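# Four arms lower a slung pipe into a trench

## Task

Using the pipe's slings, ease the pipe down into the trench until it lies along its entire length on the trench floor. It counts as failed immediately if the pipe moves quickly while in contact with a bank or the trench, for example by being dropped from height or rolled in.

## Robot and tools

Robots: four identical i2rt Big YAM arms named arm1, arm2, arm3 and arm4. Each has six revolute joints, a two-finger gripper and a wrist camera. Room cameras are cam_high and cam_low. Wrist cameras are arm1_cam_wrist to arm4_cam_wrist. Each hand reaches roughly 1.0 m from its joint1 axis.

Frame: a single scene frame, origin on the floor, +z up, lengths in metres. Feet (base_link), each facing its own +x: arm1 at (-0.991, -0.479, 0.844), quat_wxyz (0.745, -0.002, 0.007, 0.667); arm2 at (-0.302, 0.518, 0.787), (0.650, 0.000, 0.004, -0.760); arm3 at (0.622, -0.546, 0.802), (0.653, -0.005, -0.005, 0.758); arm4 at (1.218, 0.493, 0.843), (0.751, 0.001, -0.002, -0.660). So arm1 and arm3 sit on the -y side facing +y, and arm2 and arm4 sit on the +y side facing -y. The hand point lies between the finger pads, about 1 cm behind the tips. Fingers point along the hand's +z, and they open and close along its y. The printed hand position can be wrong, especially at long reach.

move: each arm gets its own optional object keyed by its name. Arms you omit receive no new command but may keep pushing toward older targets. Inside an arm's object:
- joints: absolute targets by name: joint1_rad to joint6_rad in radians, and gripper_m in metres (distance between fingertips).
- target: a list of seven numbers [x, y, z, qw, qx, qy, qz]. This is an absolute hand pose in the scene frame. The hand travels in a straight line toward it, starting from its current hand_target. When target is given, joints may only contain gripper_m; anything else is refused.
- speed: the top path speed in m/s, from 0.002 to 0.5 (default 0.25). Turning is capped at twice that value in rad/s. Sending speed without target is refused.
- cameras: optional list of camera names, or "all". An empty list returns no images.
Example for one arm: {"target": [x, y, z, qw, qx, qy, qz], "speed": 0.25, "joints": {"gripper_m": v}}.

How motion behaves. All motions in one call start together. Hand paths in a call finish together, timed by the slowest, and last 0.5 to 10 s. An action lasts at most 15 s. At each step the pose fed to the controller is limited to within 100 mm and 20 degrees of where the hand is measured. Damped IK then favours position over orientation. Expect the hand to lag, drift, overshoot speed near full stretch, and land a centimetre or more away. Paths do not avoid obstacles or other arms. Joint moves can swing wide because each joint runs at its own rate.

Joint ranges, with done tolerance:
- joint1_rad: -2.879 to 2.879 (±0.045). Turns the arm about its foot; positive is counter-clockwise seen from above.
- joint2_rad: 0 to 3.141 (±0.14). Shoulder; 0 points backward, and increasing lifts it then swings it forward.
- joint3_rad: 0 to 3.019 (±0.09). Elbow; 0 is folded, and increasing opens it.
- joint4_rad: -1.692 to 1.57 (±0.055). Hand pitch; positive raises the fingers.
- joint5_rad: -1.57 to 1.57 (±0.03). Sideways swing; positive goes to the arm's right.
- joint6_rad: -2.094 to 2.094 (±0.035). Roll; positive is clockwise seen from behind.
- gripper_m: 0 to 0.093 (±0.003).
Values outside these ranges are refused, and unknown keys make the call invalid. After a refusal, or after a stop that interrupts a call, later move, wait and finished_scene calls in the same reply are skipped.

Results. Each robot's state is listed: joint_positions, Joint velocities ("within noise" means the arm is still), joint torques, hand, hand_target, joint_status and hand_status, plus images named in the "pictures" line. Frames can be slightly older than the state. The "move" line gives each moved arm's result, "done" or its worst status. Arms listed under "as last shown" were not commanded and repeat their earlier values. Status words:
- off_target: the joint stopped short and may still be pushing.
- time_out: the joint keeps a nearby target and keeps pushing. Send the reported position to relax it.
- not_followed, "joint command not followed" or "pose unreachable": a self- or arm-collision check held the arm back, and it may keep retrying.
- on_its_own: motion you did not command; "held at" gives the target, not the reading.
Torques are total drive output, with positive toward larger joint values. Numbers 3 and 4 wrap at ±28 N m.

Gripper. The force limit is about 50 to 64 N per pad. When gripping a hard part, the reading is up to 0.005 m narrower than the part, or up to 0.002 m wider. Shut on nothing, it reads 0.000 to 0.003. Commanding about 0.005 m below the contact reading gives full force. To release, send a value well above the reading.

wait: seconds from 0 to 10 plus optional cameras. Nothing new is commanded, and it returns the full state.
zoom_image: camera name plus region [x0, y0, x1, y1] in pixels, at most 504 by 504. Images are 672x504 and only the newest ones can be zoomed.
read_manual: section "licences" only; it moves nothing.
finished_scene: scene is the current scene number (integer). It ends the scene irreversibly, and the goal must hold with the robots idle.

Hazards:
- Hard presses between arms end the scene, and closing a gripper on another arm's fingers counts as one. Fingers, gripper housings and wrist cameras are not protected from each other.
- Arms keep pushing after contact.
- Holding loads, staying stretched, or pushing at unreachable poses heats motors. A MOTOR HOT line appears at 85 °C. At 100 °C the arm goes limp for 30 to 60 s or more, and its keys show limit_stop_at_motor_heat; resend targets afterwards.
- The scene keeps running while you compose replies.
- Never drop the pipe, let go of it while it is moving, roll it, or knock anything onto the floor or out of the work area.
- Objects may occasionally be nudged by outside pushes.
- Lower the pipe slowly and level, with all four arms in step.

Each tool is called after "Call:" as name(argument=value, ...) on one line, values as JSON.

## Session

Call:
move(cameras=["cam_high","cam_low"])

Scene clock: 0.00 s.
Joint torques (N m): no reading
Motor temperatures (°C): arm1=[32 27 26 27 30 28 29] | arm2=[29 31 26 28 27 24 25] | arm3=[31 25 31 26 23 26 27] | arm4=[27 24 27 23 24 25 24]
Heat: arm1: hottest joint1_rad 32 °C; arm2: hottest joint2_rad 31 °C; arm3: hottest joint1_rad 31 °C; arm4: hottest joint1_rad 27 °C.
Joint velocities: within noise
arm1.joint_positions: joint1_rad=-0.444 joint2_rad=+0.555 joint3_rad=+1.409 joint4_rad=-1.374 joint5_rad=+0.213 joint6_rad=-0.322 gripper_m=+0.09396
arm1.joint_status: not commanded
arm1.hand: x=-0.8502 y=-0.3236 z=+1.3948 quat_wxyz=(-0.494, +0.494, -0.711, -0.081) (m; scene frame)
arm1.hand_target: x=-0.8518 y=-0.3262 z=+1.4027 quat_wxyz=(-0.502, +0.491, -0.707, -0.084) (m; scene frame)
arm1.hand_status: not commanded
arm2.joint_positions: joint1_rad=+0.431 joint2_rad=+0.511 joint3_rad=+1.433 joint4_rad=-1.265 joint5_rad=+0.141 joint6_rad=+0.119 gripper_m=+0.09396
arm2.joint_status: not commanded
arm2.hand: x=-0.2724 y=+0.3278 z=+1.3822 quat_wxyz=(-0.443, -0.561, -0.595, +0.367) (m; scene frame)
arm2.hand_target: x=-0.2732 y=+0.3308 z=+1.3935 quat_wxyz=(-0.452, -0.557, -0.589, +0.372) (m; scene frame)
arm2.hand_status: not commanded
arm3.joint_positions: joint1_rad=+0.402 joint2_rad=+0.631 joint3_rad=+1.352 joint4_rad=-1.452 joint5_rad=+0.120 joint6_rad=-0.081 gripper_m=+0.09396
arm3.joint_status: not commanded
arm3.hand: x=+0.5143 y=-0.3420 z=+1.2972 quat_wxyz=(-0.263, +0.804, -0.432, -0.313) (m; scene frame)
arm3.hand_target: x=+0.5149 y=-0.3434 z=+1.3104 quat_wxyz=(-0.270, +0.798, -0.430, -0.325) (m; scene frame)
arm3.hand_status: not commanded
arm4.joint_positions: joint1_rad=+0.414 joint2_rad=+0.597 joint3_rad=+1.373 joint4_rad=-1.527 joint5_rad=-0.251 joint6_rad=-0.245 gripper_m=+0.09396
arm4.joint_status: not commanded
arm4.hand: x=+1.3543 y=+0.3469 z=+1.3455 quat_wxyz=(-0.388, -0.301, -0.859, +0.142) (m; scene frame)
arm4.hand_target: x=+1.3532 y=+0.3486 z=+1.3539 quat_wxyz=(-0.396, -0.299, -0.856, +0.148) (m; scene frame)
arm4.hand_status: not commanded
pictures: cam_high, cam_low

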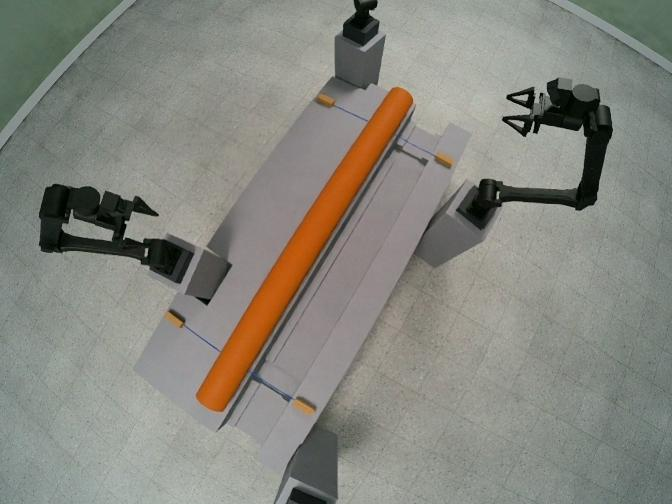

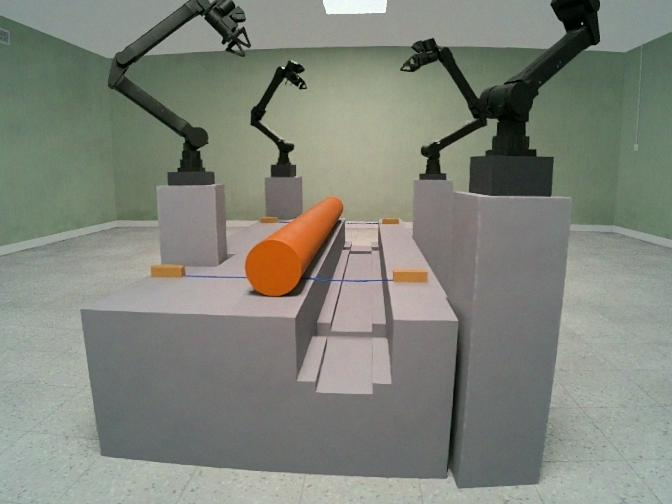

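Call:
move(arm1={"target":[-0.645,-0.52,0.6,0,0.7071,-0.7071,0],"speed":0.35}, arm2={"target":[-0.685,0.28,0.6,0,0.7071,0.7071,0],"speed":0.35}, arm3={"target":[0.94,-0.515,0.6,0,0.7071,-0.7071,0],"speed":0.35}, arm4={"target":[0.905,0.27,0.6,0,0.7071,0.7071,0],"speed":0.35})

Scene clock: 3.87 s.
Joint torques (N m): arm1=[0.62 -15.03 1.92 1.24 -0.12 -0.1] | arm2=[0.44 -18.55 4.78 1.06 0.04 -0.09] | arm3=[1.49 2.55 11.69 0.32 -0.25 0.09] | arm4=[0.62 -10.05 3.12 0.54 0.01 0.15]
Motor temperatures (°C): arm1=[32 27 27 27 30 28 29] | arm2=[29 31 27 28 27 24 25] | arm3=[31 25 33 26 23 26 27] | arm4=[27 24 27 23 24 25 24]
Heat: arm1: hottest joint1_rad 32 °C; arm2: hottest joint2_rad 31 °C; arm3: hottest joint3_rad 33 °C; arm4: hottest joint1_rad 27 °C.
move: arm1 done; arm2 off_target; arm3 not_followed; arm4 done
Joint velocities: within noise
arm1.joint_positions: joint1_rad=-1.578 joint2_rad=+2.217 joint3_rad=+0.760 joint4_rad=-0.109 joint5_rad=-0.016 joint6_rad=-1.672 gripper_m=+0.09396
arm1.joint_status: not commanded
arm1.hand: x=-0.6466 y=-0.5207 z=+0.6056 quat_wxyz=(-0.001, +0.701, -0.713, -0.002) (m; scene frame)
arm1.hand_target: x=-0.6451 y=-0.5200 z=+0.6001 quat_wxyz=(+0.000, +0.707, -0.707, +0.000) (m; scene frame)
arm1.hand_status: done (0.006 m and 1.0 deg from the pose sent, 0.844 m and 63.1 deg at the start; pose on its path clipped on 14 of 108 steps)
arm2.joint_positions: joint1_rad=-0.869 joint2_rad=+2.159 joint3_rad=+1.006 joint4_rad=-0.444 joint5_rad=-0.012 joint6_rad=-1.014 gripper_m=+0.09396
arm2.joint_status: not commanded
arm2.hand: x=-0.6758 y=+0.2911 z=+0.5981 quat_wxyz=(-0.005, -0.711, -0.703, -0.011) (m; scene frame)
arm2.hand_target: x=-0.6848 y=+0.2801 z=+0.6002 quat_wxyz=(+0.000, -0.707, -0.707, +0.000) (m; scene frame)
arm2.hand_status: off_target (0.015 m and 1.6 deg from the pose sent, 0.886 m and 70.3 deg at the start)
arm3.joint_positions: joint1_rad=-1.115 joint2_rad=+0.401 joint3_rad=+0.544 joint4_rad=-1.502 joint5_rad=-0.291 joint6_rad=-1.028 gripper_m=+0.09396
arm3.joint_status: not commanded
arm3.on_its_own: joint1_rad is held at -1.108, not at its first target +0.402; joint2_rad is held at +0.390, not at its first target +0.631; joint3_rad is held at +0.579, not at its first target +1.378; joint4_rad is held at -1.509, not at its first target -1.447; joint5_rad is held at -0.290, not at its first target +0.120; joint6_rad is held at -1.020, not at its first target -0.081
arm3.hand: x=+0.6968 y=-0.4324 z=+0.9636 quat_wxyz=(-0.138, +0.728, -0.662, -0.114) (m; scene frame)
arm3.hand_target: x=+0.6990 y=-0.4297 z=+0.9793 quat_wxyz=(-0.155, +0.728, -0.659, -0.111) (m; scene frame)
arm3.hand_status: not_followed (0.445 m and 21.3 deg from the pose sent, 0.835 m and 58.1 deg at the start; pose on its path clipped on 60 of 108 steps)
arm4.joint_positions: joint1_rad=-1.073 joint2_rad=+2.224 joint3_rad=+0.857 joint4_rad=-0.194 joint5_rad=-0.001 joint6_rad=-0.964 gripper_m=+0.09396
arm4.joint_status: not commanded
arm4.hand: x=+0.9067 y=+0.2670 z=+0.6098 quat_wxyz=(-0.001, -0.700, -0.714, +0.004) (m; scene frame)
arm4.hand_target: x=+0.9052 y=+0.2700 z=+0.6003 quat_wxyz=(+0.000, -0.707, -0.707, +0.000) (m; scene frame)
arm4.hand_status: done (0.010 m and 1.3 deg from the pose sent, 0.874 m and 69.7 deg at the start; pose on its path clipped on 23 of 108 steps)
pictures: arm1_cam_wrist, arm2_cam_wrist, arm3_cam_wrist, arm4_cam_wrist, cam_high, cam_low
pose unreachable (arm3 arm): on one or more control steps of this call this arm could not follow its commanded pose, so it was not sent that pose on those steps. On the call's last step it was still not sent that pose. It may still have moved: this result reports where it is.
cause: moving toward the commanded pose would bring two parts of the arm too close to each other (its shoulder (the part past joint 1) and its fingers, 39 mm apart when it was first held).

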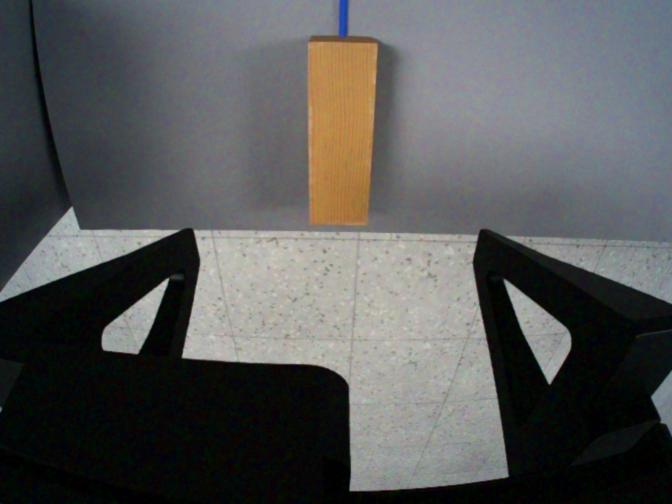

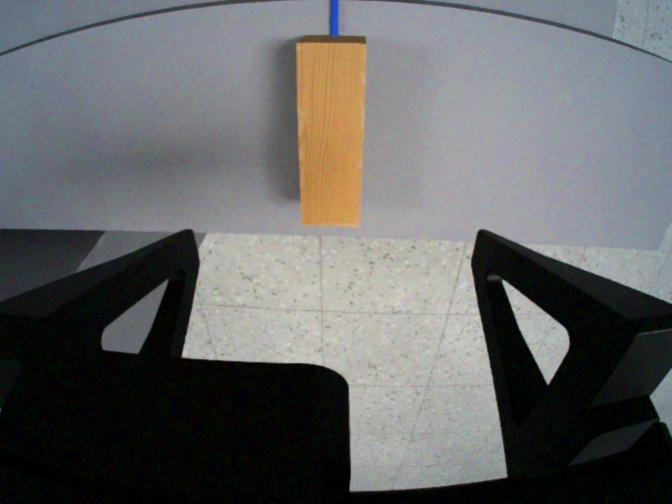

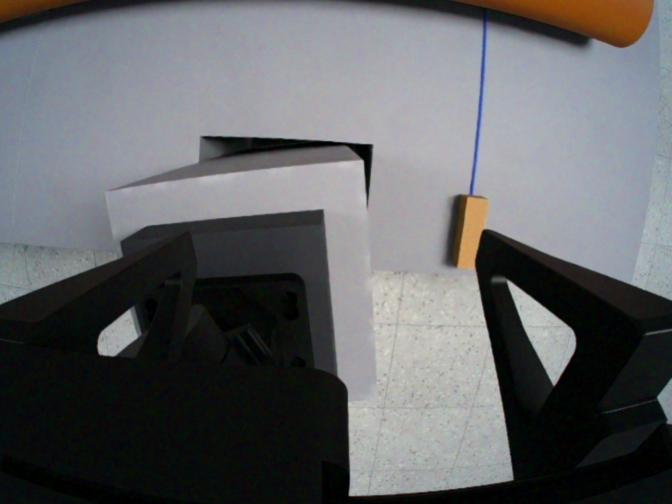

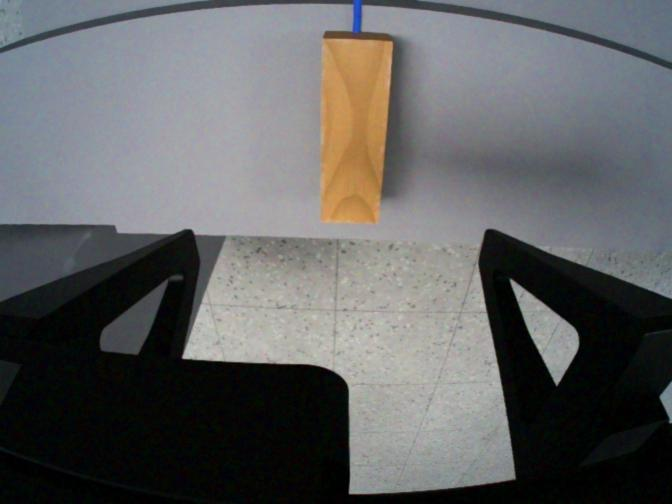

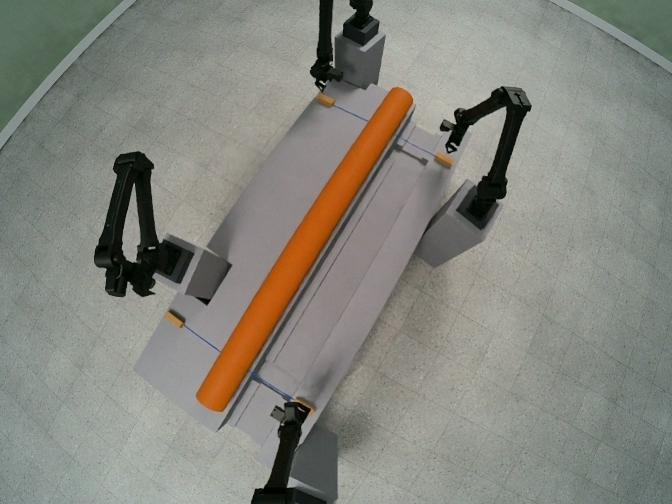

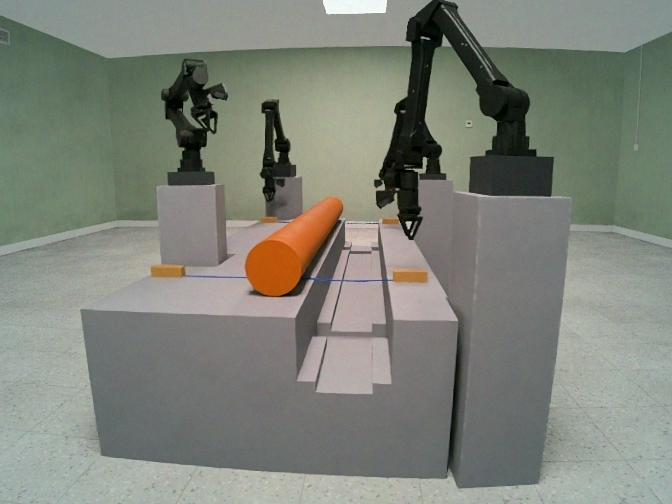

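Call:
move(arm3={"target":[0.92,-0.43,1.05,0,0.7071,-0.7071,0],"speed":0.3}, cameras=[])

Call:
move(arm3={"target":[0.945,-0.515,0.6,0,0.7071,-0.7071,0],"speed":0.3}, cameras=["arm3_cam_wrist"])

Scene clock: 5.77 s.
Joint torques (N m): arm1=[0.62 -14.97 1.91 1.24 -0.12 -0.07] | arm2=[0.44 -19.19 4.7 1.06 0.07 -0.12] | arm3=[0.44 -4.66 13.3 -0.24 0.05 -0.09] | arm4=[0.62 -10.11 3.12 0.53 0.01 0.16]
Motor temperatures (°C): arm1=[32 27 27 27 30 28 29] | arm2=[29 31 27 28 27 24 25] | arm3=[31 25 34 26 23 26 27] | arm4=[27 24 27 23 24 25 24]
Heat: arm1: hottest joint1_rad 32 °C; arm2: hottest joint2_rad 31 °C; arm3: hottest joint3_rad 34 °C; arm4: hottest joint1_rad 27 °C.
move: arm3 off_target
Joint velocities: within noise
arm1, arm2, arm4: as last shown
arm1.joint_positions: joint1_rad=-1.578 joint2_rad=+2.217 joint3_rad=+0.760 joint4_rad=-0.109 joint5_rad=-0.016 joint6_rad=-1.673 gripper_m=+0.09396
arm1.hand: x=-0.6466 y=-0.5207 z=+0.6056 quat_wxyz=(-0.001, +0.702, -0.713, -0.002) (m; scene frame)
arm3.joint_positions: joint1_rad=-1.344 joint2_rad=+1.177 joint3_rad=+1.085 joint4_rad=-1.533 joint5_rad=-0.005 joint6_rad=-1.195 gripper_m=+0.09396
arm3.joint_status: not commanded
arm3.hand: x=+0.9029 y=-0.4335 z=+1.0301 quat_wxyz=(+0.018, +0.707, -0.707, -0.009) (m; scene frame)
arm3.hand_target: x=+0.9191 y=-0.4302 z=+1.0498 quat_wxyz=(+0.000, +0.707, -0.707, +0.000) (m; scene frame)
arm3.hand_status: off_target (0.026 m and 2.4 deg from the pose sent, 0.239 m and 21.3 deg at the start)
pictures: none
No camera images: "cameras" was empty.

Scene clock: 8.23 s.
Joint torques (N m): arm1=[0.56 -15.03 1.91 1.24 -0.11 -0.07] | arm2=[1.03 -18.49 4.67 1.16 0.05 -0.1] | arm3=[0.15 -8.88 2.29 0.54 -0.08 -0.05] | arm4=[0.62 -10.05 3.11 0.54 0.01 0.16]
Motor temperatures (°C): arm1=[32 27 27 27 30 28 29] | arm2=[29 31 27 28 27 24 25] | arm3=[31 25 34 26 23 26 27] | arm4=[27 24 27 23 24 25 24]
Heat: arm1: hottest joint1_rad 32 °C; arm2: hottest joint2_rad 31 °C; arm3: hottest joint3_rad 34 °C; arm4: hottest joint1_rad 27 °C.
move: arm3 done
Joint velocities: within noise
arm1, arm2, arm4: as last shown
arm3.joint_positions: joint1_rad=-1.615 joint2_rad=+2.095 joint3_rad=+0.663 joint4_rad=-0.154 joint5_rad=+0.000 joint6_rad=-1.466 gripper_m=+0.09396
arm3.joint_status: not commanded
arm3.hand: x=+0.9422 y=-0.5126 z=+0.6050 quat_wxyz=(+0.000, +0.707, -0.707, +0.000) (m; scene frame)
arm3.hand_target: x=+0.9449 y=-0.5150 z=+0.6001 quat_wxyz=(+0.000, +0.707, -0.707, +0.000) (m; scene frame)
arm3.hand_status: done (0.006 m and 0.0 deg from the pose sent, 0.440 m and 2.4 deg at the start)
pictures: arm3_cam_wrist

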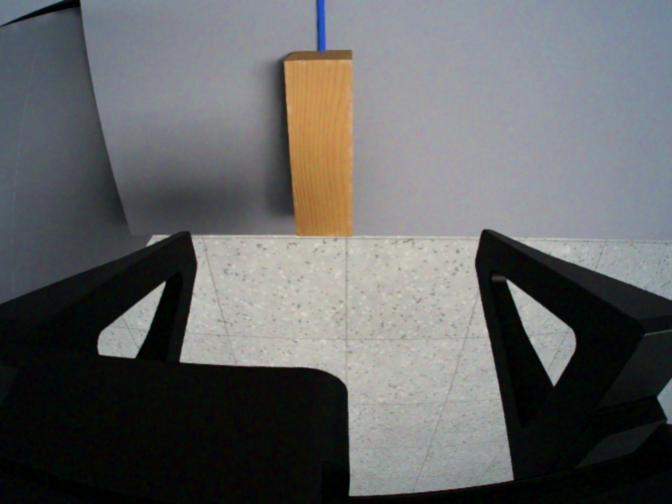

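Call:
move(arm1={"target":[-0.644,-0.528,0.53,0,0.7071,-0.7071,0],"speed":0.2}, arm2={"target":[-0.67,0.29,0.53,0,0.7071,0.7071,0],"speed":0.2}, arm3={"target":[0.919,-0.526,0.53,0,0.7071,-0.7071,0],"speed":0.2}, arm4={"target":[0.906,0.269,0.53,0,0.7071,0.7071,0],"speed":0.2}, cameras=[])

Call:
move(arm1={"target":[-0.646,-0.528,0.461,0,0.7071,-0.7071,0],"speed":0.1}, arm2={"target":[-0.67,0.29,0.456,0,0.7071,0.7071,0],"speed":0.1}, arm3={"target":[0.919,-0.526,0.456,0,0.7071,-0.7071,0],"speed":0.1}, arm4={"target":[0.907,0.269,0.458,0,0.7071,0.7071,0],"speed":0.1})

Scene clock: 10.13 s.
Joint torques (N m): arm1=[-0.32 -16.32 0.36 1.06 -0.13 -0.15] | arm2=[0.44 -19.14 3.11 1.31 0.01 -0.02] | arm3=[0.09 -9.64 -0.01 0.58 -0.06 -0.09] | arm4=[0.91 -11.11 1.66 0.53 0 0.16]
Motor temperatures (°C): arm1=[32 27 27 27 30 28 29] | arm2=[29 31 27 28 27 24 25] | arm3=[31 25 34 26 23 26 27] | arm4=[27 24 27 23 24 25 24]
Heat: arm1: hottest joint1_rad 32 °C; arm2: hottest joint2_rad 31 °C; arm3: hottest joint3_rad 34 °C; arm4: hottest joint1_rad 27 °C.
move: arm1 done; arm2 off_target; arm3 done; arm4 done
Joint velocities: within noise
arm1.joint_positions: joint1_rad=-1.585 joint2_rad=+2.438 joint3_rad=+0.862 joint4_rad=+0.012 joint5_rad=-0.016 joint6_rad=-1.692 gripper_m=+0.09396
arm1.joint_status: not commanded
arm1.hand: x=-0.6418 y=-0.5246 z=+0.5351 quat_wxyz=(-0.001, +0.706, -0.708, -0.001) (m; scene frame)
arm1.hand_target: x=-0.6440 y=-0.5280 z=+0.5301 quat_wxyz=(+0.000, +0.707, -0.707, +0.000) (m; scene frame)
arm1.hand_status: done (0.006 m and 0.3 deg from the pose sent, 0.076 m and 1.0 deg at the start)
arm2.joint_positions: joint1_rad=-0.869 joint2_rad=+2.328 joint3_rad=+1.010 joint4_rad=-0.281 joint5_rad=-0.012 joint6_rad=-1.014 gripper_m=+0.09396
arm2.joint_status: not commanded
arm2.hand: x=-0.6613 y=+0.3006 z=+0.5284 quat_wxyz=(-0.005, -0.711, -0.703, -0.013) (m; scene frame)
arm2.hand_target: x=-0.6697 y=+0.2902 z=+0.5302 quat_wxyz=(+0.000, -0.707, -0.707, +0.000) (m; scene frame)
arm2.hand_status: off_target (0.014 m and 1.7 deg from the pose sent, 0.068 m and 1.6 deg at the start)
arm3.joint_positions: joint1_rad=-1.643 joint2_rad=+2.339 joint3_rad=+0.674 joint4_rad=+0.080 joint5_rad=+0.000 joint6_rad=-1.495 gripper_m=+0.09396
arm3.joint_status: not commanded
arm3.hand: x=+0.9190 y=-0.5235 z=+0.5339 quat_wxyz=(+0.000, +0.707, -0.707, +0.000) (m; scene frame)
arm3.hand_target: x=+0.9190 y=-0.5260 z=+0.5301 quat_wxyz=(+0.000, +0.707, -0.707, +0.000) (m; scene frame)
arm3.hand_status: done (0.005 m and 0.0 deg from the pose sent, 0.080 m and 0.0 deg at the start)
arm4.joint_positions: joint1_rad=-1.073 joint2_rad=+2.432 joint3_rad=+0.949 joint4_rad=-0.075 joint5_rad=-0.001 joint6_rad=-0.961 gripper_m=+0.09396
arm4.joint_status: not commanded
arm4.hand: x=+0.9039 y=+0.2648 z=+0.5390 quat_wxyz=(-0.001, -0.701, -0.713, +0.004) (m; scene frame)
arm4.hand_target: x=+0.9062 y=+0.2691 z=+0.5303 quat_wxyz=(+0.000, -0.707, -0.707, +0.000) (m; scene frame)
arm4.hand_status: done (0.010 m and 1.1 deg from the pose sent, 0.080 m and 1.3 deg at the start)
pictures: none
No camera images: "cameras" was empty.

Scene clock: 11.63 s.
Joint torques (N m): arm1=[-0.15 -16.44 -0.23 1.26 -0.13 -0.05] | arm2=[1.14 -19.66 2.29 1.26 -0.03 -0.09] | arm3=[0.15 -9.99 -0.88 0.59 -0.07 -0.08] | arm4=[1.03 -11.22 0.94 0.59 0 0.16]
Motor temperatures (°C): arm1=[32 27 27 27 30 28 29] | arm2=[29 31 27 28 27 24 25] | arm3=[31 25 33 26 23 26 27] | arm4=[27 24 27 23 24 25 24]
Heat: arm1: hottest joint1_rad 32 °C; arm2: hottest joint2_rad 31 °C; arm3: hottest joint3_rad 33 °C; arm4: hottest joint1_rad 27 °C.
move: arm1 done; arm2 done; arm3 done; arm4 off_target
Joint velocities: within noise
arm1.joint_positions: joint1_rad=-1.585 joint2_rad=+2.632 joint3_rad=+0.976 joint4_rad=+0.097 joint5_rad=-0.016 joint6_rad=-1.692 gripper_m=+0.09396
arm1.joint_status: not commanded
arm1.hand: x=-0.6412 y=-0.5255 z=+0.4684 quat_wxyz=(-0.003, +0.706, -0.708, +0.001) (m; scene frame)
arm1.hand_target: x=-0.6461 y=-0.5279 z=+0.4613 quat_wxyz=(+0.000, +0.707, -0.707, +0.000) (m; scene frame)
arm1.hand_status: done (0.009 m and 0.3 deg from the pose sent, 0.074 m and 0.3 deg at the start)
arm2.joint_positions: joint1_rad=-0.868 joint2_rad=+2.514 joint3_rad=+1.107 joint4_rad=-0.176 joint5_rad=-0.010 joint6_rad=-1.014 gripper_m=+0.09396
arm2.joint_status: not commanded
arm2.hand: x=-0.6678 y=+0.2970 z=+0.4600 quat_wxyz=(-0.003, -0.711, -0.704, -0.005) (m; scene frame)
arm2.hand_target: x=-0.6699 y=+0.2901 z=+0.4561 quat_wxyz=(+0.000, -0.707, -0.707, +0.000) (m; scene frame)
arm2.hand_status: done (0.008 m and 0.9 deg from the pose sent, 0.074 m and 1.7 deg at the start)
arm3.joint_positions: joint1_rad=-1.643 joint2_rad=+2.574 joint3_rad=+0.795 joint4_rad=+0.198 joint5_rad=+0.000 joint6_rad=-1.495 gripper_m=+0.09396
arm3.joint_status: not commanded
arm3.hand: x=+0.9214 y=-0.5233 z=+0.4615 quat_wxyz=(-0.001, +0.707, -0.707, +0.001) (m; scene frame)
arm3.hand_target: x=+0.9190 y=-0.5260 z=+0.4562 quat_wxyz=(+0.000, +0.707, -0.707, +0.000) (m; scene frame)
arm3.hand_status: done (0.007 m and 0.2 deg from the pose sent, 0.078 m and 0.0 deg at the start)
arm4.joint_positions: joint1_rad=-1.073 joint2_rad=+2.627 joint3_rad=+1.069 joint4_rad=+0.005 joint5_rad=-0.001 joint6_rad=-0.960 gripper_m=+0.09396
arm4.joint_status: not commanded
arm4.hand: x=+0.9006 y=+0.2623 z=+0.4695 quat_wxyz=(+0.000, -0.701, -0.713, +0.007) (m; scene frame)
arm4.hand_target: x=+0.9072 y=+0.2691 z=+0.4585 quat_wxyz=(+0.000, -0.707, -0.707, +0.000) (m; scene frame)
arm4.hand_status: off_target (0.015 m and 1.2 deg from the pose sent, 0.081 m and 1.1 deg at the start)
pictures: arm1_cam_wrist, arm2_cam_wrist, arm3_cam_wrist, arm4_cam_wrist, cam_high, cam_low

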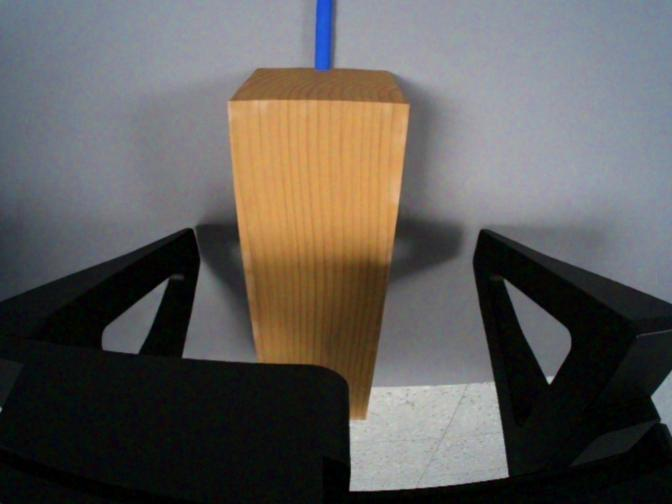

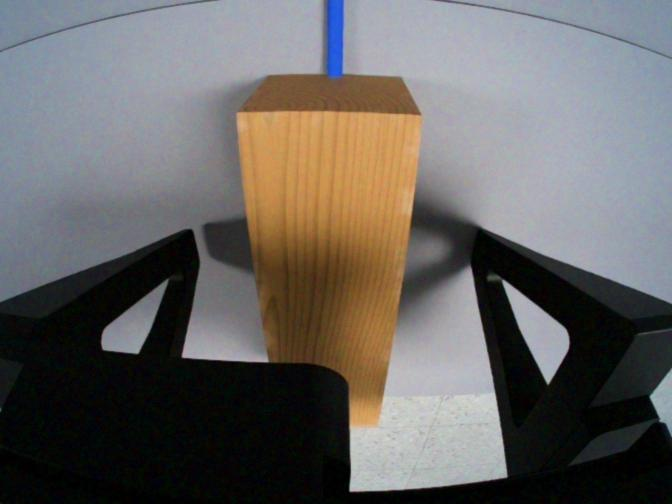

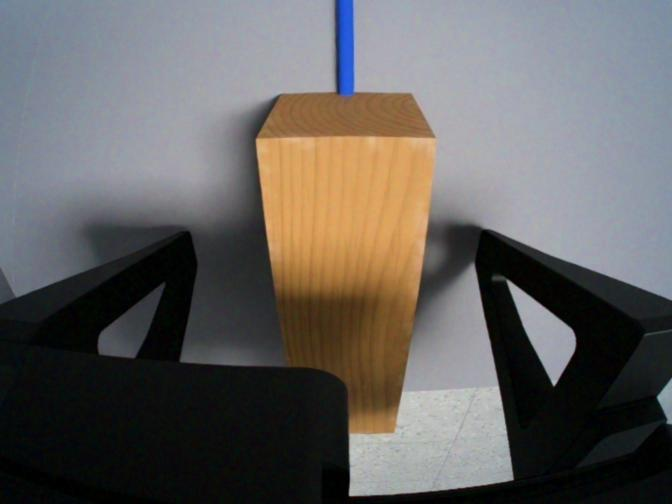

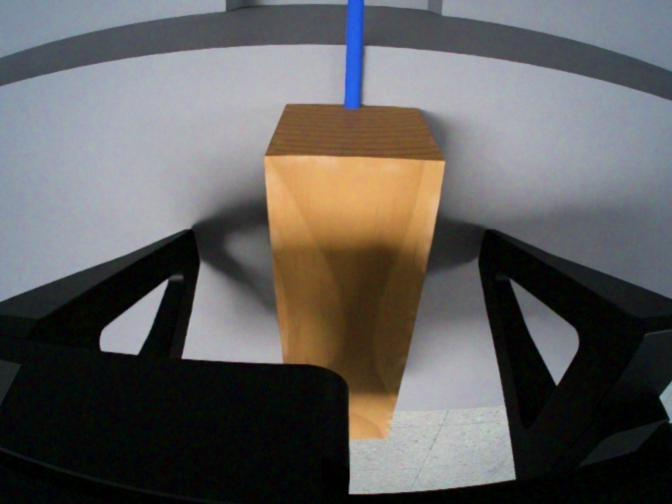

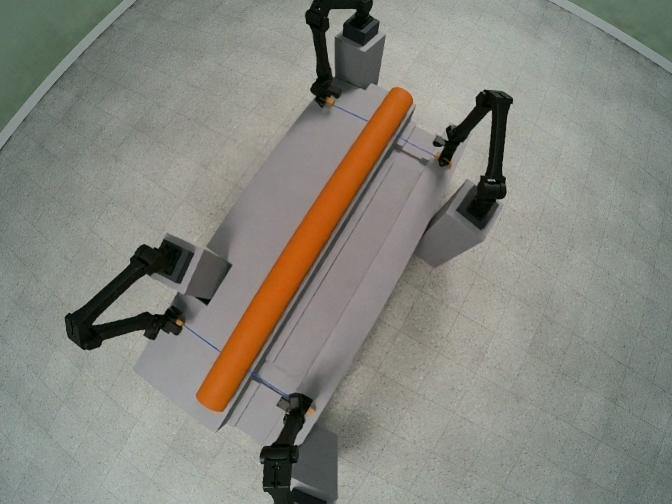

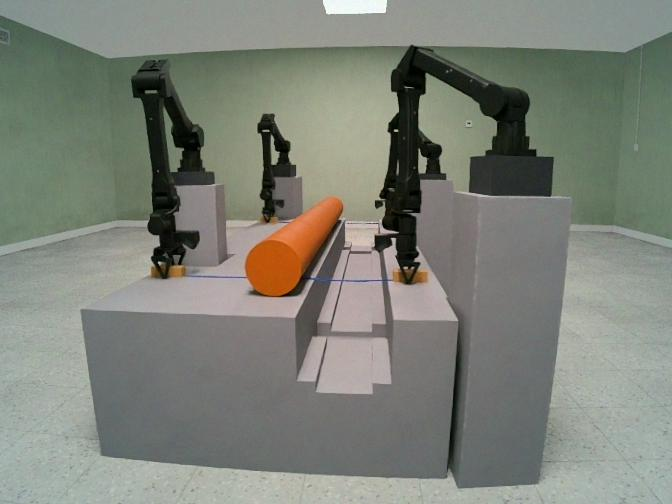

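Well centred. Grip and lift as before.

Call:
move(arm1={"joints":{"gripper_m":0.03}}, arm2={"joints":{"gripper_m":0.03}}, arm3={"joints":{"gripper_m":0.03}}, arm4={"joints":{"gripper_m":0.03}}, cameras=[])

Call:
move(arm1={"target":[-0.643,-0.43,0.68,0,0.7071,-0.7071,0],"speed":0.15}, arm2={"target":[-0.668,0.12,0.71,0,0.7071,0.7071,0],"speed":0.15}, arm3={"target":[0.923,-0.43,0.68,0,0.7071,-0.7071,0],"speed":0.15}, arm4={"target":[0.9,0.12,0.71,0,0.7071,0.7071,0],"speed":0.15}, cameras=["cam_high","cam_low"])

Call:
zoom_image(camera="cam_low", region=[140, 150, 460, 400])

Scene clock: 12.67 s.
Joint torques (N m): arm1=[-0.21 -16.5 -0.23 1.28 -0.14 -0.05] | arm2=[0.44 -18.67 2.25 1.36 -0.01 -0.06] | arm3=[0.15 -10.11 -0.88 0.53 -0.07 -0.06] | arm4=[1.08 -11.16 0.95 0.58 -0.02 0.14]
Motor temperatures (°C): arm1=[32 28 27 27 30 28 29] | arm2=[29 32 27 28 27 24 25] | arm3=[31 25 33 26 23 26 27] | arm4=[27 24 27 23 24 25 24]
Heat: arm1: hottest joint1_rad 32 °C; arm2: hottest joint2_rad 32 °C; arm3: hottest joint3_rad 33 °C; arm4: hottest joint1_rad 27 °C.
move: arm1 off_target; arm2 off_target; arm3 off_target; arm4 off_target
Joint velocities: within noise
arm1.joint_positions: joint1_rad=-1.585 joint2_rad=+2.632 joint3_rad=+0.976 joint4_rad=+0.097 joint5_rad=-0.016 joint6_rad=-1.692 gripper_m=+0.03541
arm1.joint_status: gripper_m off_target (ended at +0.03544, target +0.03000)
arm1.hand: x=-0.6412 y=-0.5255 z=+0.4684 quat_wxyz=(-0.003, +0.706, -0.708, +0.001) (m; scene frame)
arm1.hand_target: x=-0.6461 y=-0.5279 z=+0.4613 quat_wxyz=(+0.000, +0.707, -0.707, +0.000) (m; scene frame)
arm1.hand_status: not commanded
arm2.joint_positions: joint1_rad=-0.868 joint2_rad=+2.514 joint3_rad=+1.107 joint4_rad=-0.176 joint5_rad=-0.010 joint6_rad=-1.014 gripper_m=+0.03592
arm2.joint_status: gripper_m off_target (ended at +0.03594, target +0.03000)
arm2.hand: x=-0.6679 y=+0.2969 z=+0.4600 quat_wxyz=(-0.003, -0.711, -0.704, -0.005) (m; scene frame)
arm2.hand_target: x=-0.6699 y=+0.2901 z=+0.4561 quat_wxyz=(+0.000, -0.707, -0.707, +0.000) (m; scene frame)
arm2.hand_status: not commanded
arm3.joint_positions: joint1_rad=-1.643 joint2_rad=+2.574 joint3_rad=+0.795 joint4_rad=+0.199 joint5_rad=+0.000 joint6_rad=-1.496 gripper_m=+0.03504
arm3.joint_status: gripper_m off_target (ended at +0.03506, target +0.03000)
arm3.hand: x=+0.9216 y=-0.5233 z=+0.4615 quat_wxyz=(-0.002, +0.708, -0.707, +0.001) (m; scene frame)
arm3.hand_target: x=+0.9189 y=-0.5260 z=+0.4562 quat_wxyz=(+0.000, +0.707, -0.707, +0.000) (m; scene frame)
arm3.hand_status: not commanded
arm4.joint_positions: joint1_rad=-1.073 joint2_rad=+2.627 joint3_rad=+1.069 joint4_rad=+0.005 joint5_rad=+0.000 joint6_rad=-0.959 gripper_m=+0.03435
arm4.joint_status: gripper_m off_target (ended at +0.03438, target +0.03000)
arm4.hand: x=+0.9005 y=+0.2622 z=+0.4695 quat_wxyz=(+0.000, -0.702, -0.713, +0.007) (m; scene frame)
arm4.hand_target: x=+0.9072 y=+0.2691 z=+0.4585 quat_wxyz=(+0.000, -0.707, -0.707, +0.000) (m; scene frame)
arm4.hand_status: not commanded
pictures: none
No camera images: "cameras" was empty.

Scene clock: 15.50 s.
Joint torques (N m): arm1=[0.85 -15.91 2.47 0.31 -0.11 0.12] | arm2=[0.26 -23.24 7.66 0.51 -0.01 0.04] | arm3=[1.44 -11.05 3.36 -0.23 -0.11 0.1] | arm4=[1.85 -14.92 7.17 -0.43 0.02 0.15]
Motor temperatures (°C): arm1=[32 28 27 27 30 28 30] | arm2=[29 32 27 28 27 24 25] | arm3=[31 25 33 26 23 26 27] | arm4=[27 25 27 23 24 25 25]
Heat: arm1: hottest joint1_rad 32 °C; arm2: hottest joint2_rad 32 °C; arm3: hottest joint3_rad 33 °C; arm4: hottest joint1_rad 27 °C.
move: arm1 done; arm2 off_target; arm3 off_target; arm4 off_target
Joint velocities: within noise
arm1.joint_positions: joint1_rad=-1.326 joint2_rad=+1.981 joint3_rad=+0.723 joint4_rad=-0.290 joint5_rad=-0.014 joint6_rad=-1.441 gripper_m=+0.03541
arm1.joint_status: not commanded
arm1.hand: x=-0.6373 y=-0.4313 z=+0.6796 quat_wxyz=(-0.007, +0.709, -0.705, +0.003) (m; scene frame)
arm1.hand_target: x=-0.6430 y=-0.4300 z=+0.6799 quat_wxyz=(+0.000, +0.707, -0.707, +0.000) (m; scene frame)
arm1.hand_status: done (0.006 m and 0.9 deg from the pose sent, 0.232 m and 0.3 deg at the start)
arm2.joint_positions: joint1_rad=-0.597 joint2_rad=+2.088 joint3_rad=+1.276 joint4_rad=-0.810 joint5_rad=-0.010 joint6_rad=-0.758 gripper_m=+0.03592
arm2.joint_status: not commanded
arm2.hand: x=-0.6560 y=+0.1399 z=+0.6877 quat_wxyz=(+0.000, -0.705, -0.709, -0.026) (m; scene frame)
arm2.hand_target: x=-0.6673 y=+0.1206 z=+0.7102 quat_wxyz=(+0.000, -0.707, -0.707, +0.000) (m; scene frame)
arm2.hand_status: off_target (0.032 m and 3.0 deg from the pose sent, 0.306 m and 0.9 deg at the start)
arm3.joint_positions: joint1_rad=-1.360 joint2_rad=+1.864 joint3_rad=+0.631 joint4_rad=-0.372 joint5_rad=-0.003 joint6_rad=-1.213 gripper_m=+0.03504
arm3.joint_status: not commanded
arm3.hand: x=+0.9173 y=-0.4351 z=+0.6716 quat_wxyz=(+0.010, +0.707, -0.707, -0.004) (m; scene frame)
arm3.hand_target: x=+0.9229 y=-0.4300 z=+0.6798 quat_wxyz=(+0.000, +0.707, -0.707, +0.000) (m; scene frame)
arm3.hand_status: off_target (0.011 m and 1.2 deg from the pose sent, 0.238 m and 0.3 deg at the start)
arm4.joint_positions: joint1_rad=-0.839 joint2_rad=+2.096 joint3_rad=+1.111 joint4_rad=-0.609 joint5_rad=+0.000 joint6_rad=-0.719 gripper_m=+0.03435
arm4.joint_status: not commanded
arm4.hand: x=+0.9084 y=+0.1330 z=+0.6995 quat_wxyz=(-0.001, -0.704, -0.710, -0.013) (m; scene frame)
arm4.hand_target: x=+0.9002 y=+0.1203 z=+0.7102 quat_wxyz=(+0.000, -0.707, -0.707, +0.000) (m; scene frame)
arm4.hand_status: off_target (0.019 m and 1.6 deg from the pose sent, 0.279 m and 1.2 deg at the start)
pictures: cam_high, cam_low

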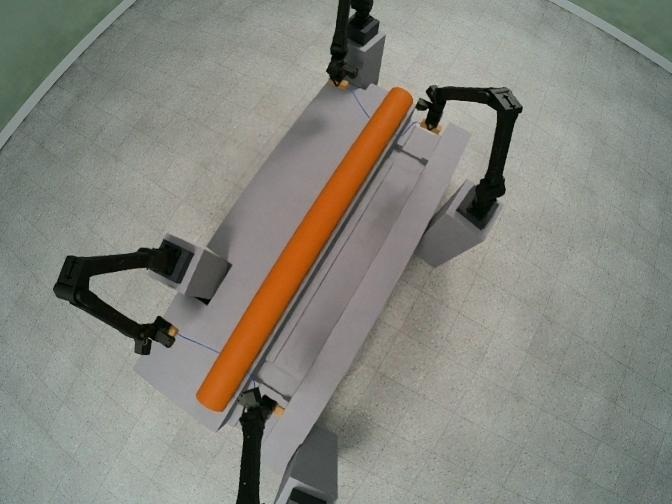

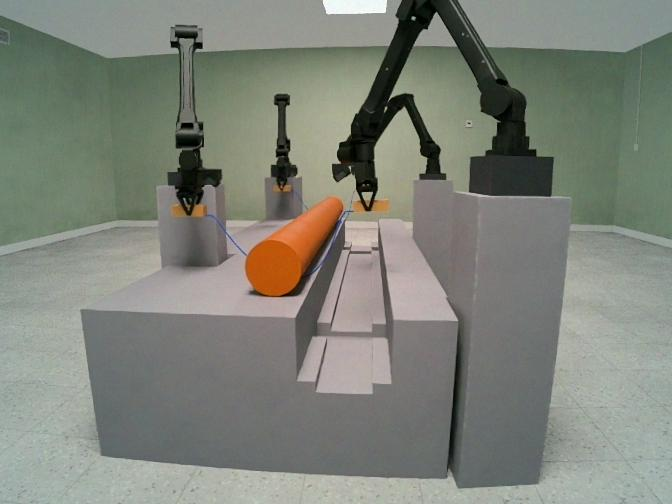

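Scaled by 1.575.

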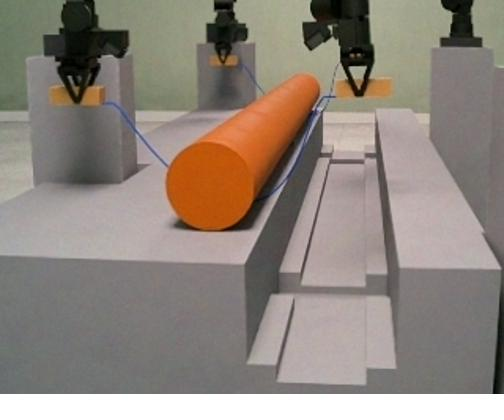

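Call:
move(arm1={"target":[-0.643,-0.41,0.76,0,0.7071,-0.7071,0],"speed":0.05}, arm2={"target":[-0.675,0.09,0.79,0,0.7071,0.7071,0],"speed":0.05}, arm3={"target":[0.93,-0.41,0.765,0,0.7071,-0.7071,0],"speed":0.05}, arm4={"target":[0.895,0.09,0.785,0,0.7071,0.7071,0],"speed":0.05}, cameras=[])

Call:
move(arm1={"target":[-0.643,-0.42,0.83,0,0.7071,-0.7071,0],"speed":0.05}, arm2={"target":[-0.685,0.065,0.86,0,0.7071,0.7071,0],"speed":0.05}, arm3={"target":[0.94,-0.42,0.84,0,0.7071,-0.7071,0],"speed":0.05}, arm4={"target":[0.885,0.065,0.855,0,0.7071,0.7071,0],"speed":0.05}, cameras=["cam_low","cam_high"])

Call:
zoom_image(camera="cam_low", region=[140, 150, 460, 400])

Scene clock: 18.23 s.
Joint torques (N m): arm1=[-1.08 -19.37 5.03 -0.43 0.16 0.03] | arm2=[-0.56 -26.75 10.81 -0.5 -0.07 -0.06] | arm3=[-0.73 -13.57 7.17 -1.72 0.82 -0.07] | arm4=[-0.03 -20.13 8.69 -2.26 0.05 0.03]
Motor temperatures (°C): arm1=[32 28 27 27 30 28 30] | arm2=[29 33 27 28 27 24 26] | arm3=[31 25 33 26 23 26 27] | arm4=[27 25 28 23 23 25 25]
Heat: arm1: hottest joint1_rad 32 °C; arm2: hottest joint2_rad 33 °C; arm3: hottest joint3_rad 33 °C; arm4: hottest joint3_rad 28 °C.
move: arm1 off_target; arm2 off_target; arm3 off_target; arm4 off_target
Joint velocities: within noise
arm1.joint_positions: joint1_rad=-1.245 joint2_rad=+1.798 joint3_rad=+0.716 joint4_rad=-0.513 joint5_rad=-0.022 joint6_rad=-1.375 gripper_m=+0.03541
arm1.joint_status: not commanded
arm1.hand: x=-0.6543 y=-0.4033 z=+0.7390 quat_wxyz=(+0.011, +0.714, -0.700, -0.015) (m; scene frame)
arm1.hand_target: x=-0.6434 y=-0.4099 z=+0.7587 quat_wxyz=(+0.000, +0.707, -0.707, +0.000) (m; scene frame)
arm1.hand_status: off_target (0.025 m and 2.4 deg from the pose sent, 0.083 m and 0.9 deg at the start)
arm2.joint_positions: joint1_rad=-0.563 joint2_rad=+2.050 joint3_rad=+1.382 joint4_rad=-0.997 joint5_rad=-0.008 joint6_rad=-0.720 gripper_m=+0.03592
arm2.joint_status: not commanded
arm2.hand: x=-0.6530 y=+0.1173 z=+0.7376 quat_wxyz=(+0.003, -0.706, -0.706, -0.048) (m; scene frame)
arm2.hand_target: x=-0.6729 y=+0.0922 z=+0.7900 quat_wxyz=(+0.000, -0.707, -0.707, +0.000) (m; scene frame)
arm2.hand_status: off_target (0.063 m and 5.5 deg from the pose sent, 0.115 m and 3.0 deg at the start)
arm3.joint_positions: joint1_rad=-1.286 joint2_rad=+1.681 joint3_rad=+0.666 joint4_rad=-0.630 joint5_rad=-0.024 joint6_rad=-1.147 gripper_m=+0.03495
arm3.joint_status: not commanded
arm3.hand: x=+0.9059 y=-0.4103 z=+0.7342 quat_wxyz=(+0.025, +0.710, -0.703, -0.020) (m; scene frame)
arm3.hand_target: x=+0.9291 y=-0.4100 z=+0.7630 quat_wxyz=(+0.000, +0.707, -0.707, +0.000) (m; scene frame)
arm3.hand_status: off_target (0.039 m and 3.7 deg from the pose sent, 0.097 m and 1.2 deg at the start)
arm4.joint_positions: joint1_rad=-0.789 joint2_rad=+2.060 joint3_rad=+1.195 joint4_rad=-0.767 joint5_rad=+0.000 joint6_rad=-0.674 gripper_m=+0.03434
arm4.joint_status: not commanded
arm4.hand: x=+0.9164 y=+0.1042 z=+0.7367 quat_wxyz=(+0.002, -0.702, -0.712, -0.031) (m; scene frame)
arm4.hand_target: x=+0.8959 y=+0.0913 z=+0.7832 quat_wxyz=(+0.000, -0.707, -0.707, +0.000) (m; scene frame)
arm4.hand_status: off_target (0.055 m and 3.7 deg from the pose sent, 0.097 m and 1.6 deg at the start)
pictures: none
No camera images: "cameras" was empty.

Scene clock: 20.77 s.
Joint torques (N m): arm1=[-2.43 -19.43 9.24 -1.13 0.38 -0.22] | arm2=[-1.49 -31.03 11.95 -2.06 0.02 -0.14] | arm3=[-2.2 -13.33 10.73 -1.96 0.78 -0.24] | arm4=[-0.44 -22.83 10.13 -2.76 0.11 -0.01]
Motor temperatures (°C): arm1=[32 28 27 27 30 28 30] | arm2=[29 33 28 28 27 24 26] | arm3=[31 25 34 26 23 26 27] | arm4=[27 26 28 23 23 25 25]
Heat: arm1: hottest joint1_rad 32 °C; arm2: hottest joint2_rad 33 °C; arm3: hottest joint3_rad 34 °C; arm4: hottest joint3_rad 28 °C.
move: arm1 off_target; arm2 off_target; arm3 off_target; arm4 off_target
Joint velocities: within noise
arm1.joint_positions: joint1_rad=-1.254 joint2_rad=+1.630 joint3_rad=+0.716 joint4_rad=-0.716 joint5_rad=-0.026 joint6_rad=-1.375 gripper_m=+0.03541
arm1.joint_status: not commanded
arm1.hand: x=-0.6688 y=-0.4083 z=+0.7947 quat_wxyz=(+0.024, +0.710, -0.703, -0.026) (m; scene frame)
arm1.hand_target: x=-0.6443 y=-0.4196 z=+0.8276 quat_wxyz=(+0.001, +0.707, -0.707, +0.001) (m; scene frame)
arm1.hand_status: off_target (0.045 m and 4.1 deg from the pose sent, 0.093 m and 2.4 deg at the start)
arm2.joint_positions: joint1_rad=-0.534 joint2_rad=+2.062 joint3_rad=+1.537 joint4_rad=-1.145 joint5_rad=-0.010 joint6_rad=-0.699 gripper_m=+0.03592
arm2.joint_status: not commanded
arm2.hand: x=-0.6618 y=+0.0808 z=+0.7804 quat_wxyz=(+0.003, -0.704, -0.709, -0.050) (m; scene frame)
arm2.hand_target: x=-0.6821 y=+0.0682 z=+0.8573 quat_wxyz=(+0.000, -0.707, -0.707, +0.001) (m; scene frame)
arm2.hand_status: off_target (0.084 m and 5.7 deg from the pose sent, 0.137 m and 5.5 deg at the start)
arm3.joint_positions: joint1_rad=-1.306 joint2_rad=+1.528 joint3_rad=+0.720 joint4_rad=-0.870 joint5_rad=-0.020 joint6_rad=-1.165 gripper_m=+0.03493
arm3.joint_status: not commanded
arm3.hand: x=+0.9048 y=-0.4181 z=+0.7954 quat_wxyz=(+0.041, +0.709, -0.704, -0.025) (m; scene frame)
arm3.hand_target: x=+0.9378 y=-0.4202 z=+0.8374 quat_wxyz=(+0.000, +0.707, -0.708, +0.001) (m; scene frame)
arm3.hand_status: off_target (0.057 m and 5.5 deg from the pose sent, 0.112 m and 3.7 deg at the start)
arm4.joint_positions: joint1_rad=-0.768 joint2_rad=+2.031 joint3_rad=+1.317 joint4_rad=-0.943 joint5_rad=-0.001 joint6_rad=-0.655 gripper_m=+0.03434
arm4.joint_status: not commanded
arm4.hand: x=+0.9093 y=+0.0777 z=+0.7844 quat_wxyz=(+0.004, -0.701, -0.712, -0.044) (m; scene frame)
arm4.hand_target: x=+0.8868 y=+0.0670 z=+0.8512 quat_wxyz=(+0.001, -0.707, -0.707, +0.000) (m; scene frame)
arm4.hand_status: off_target (0.076 m and 5.2 deg from the pose sent, 0.128 m and 3.7 deg at the start)
pictures: cam_high, cam_low

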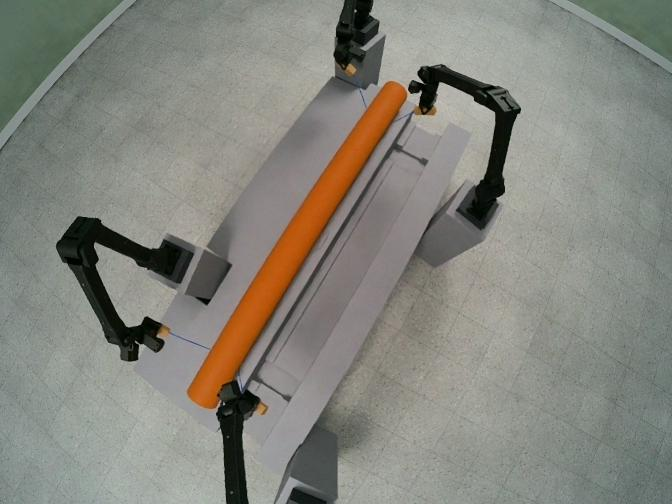

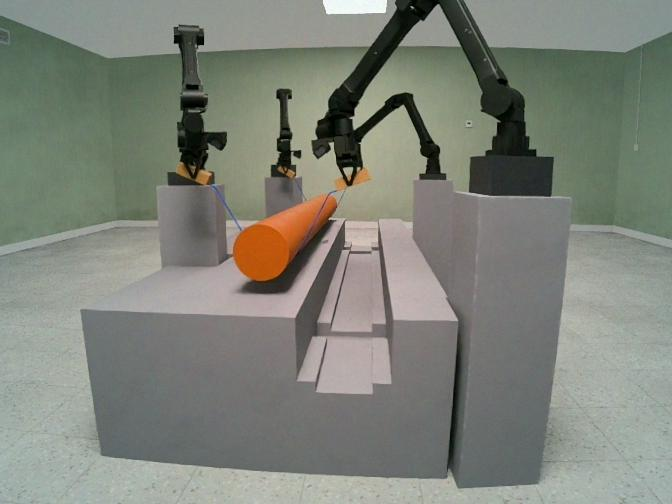

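Scaled by 1.575.

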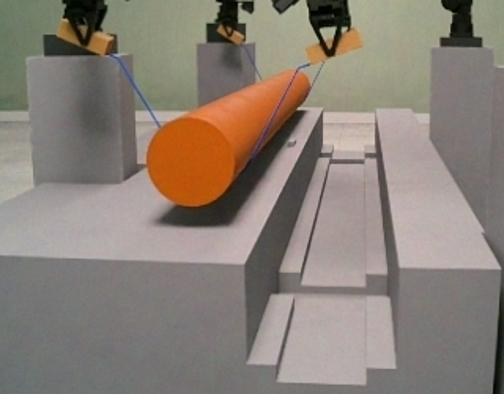

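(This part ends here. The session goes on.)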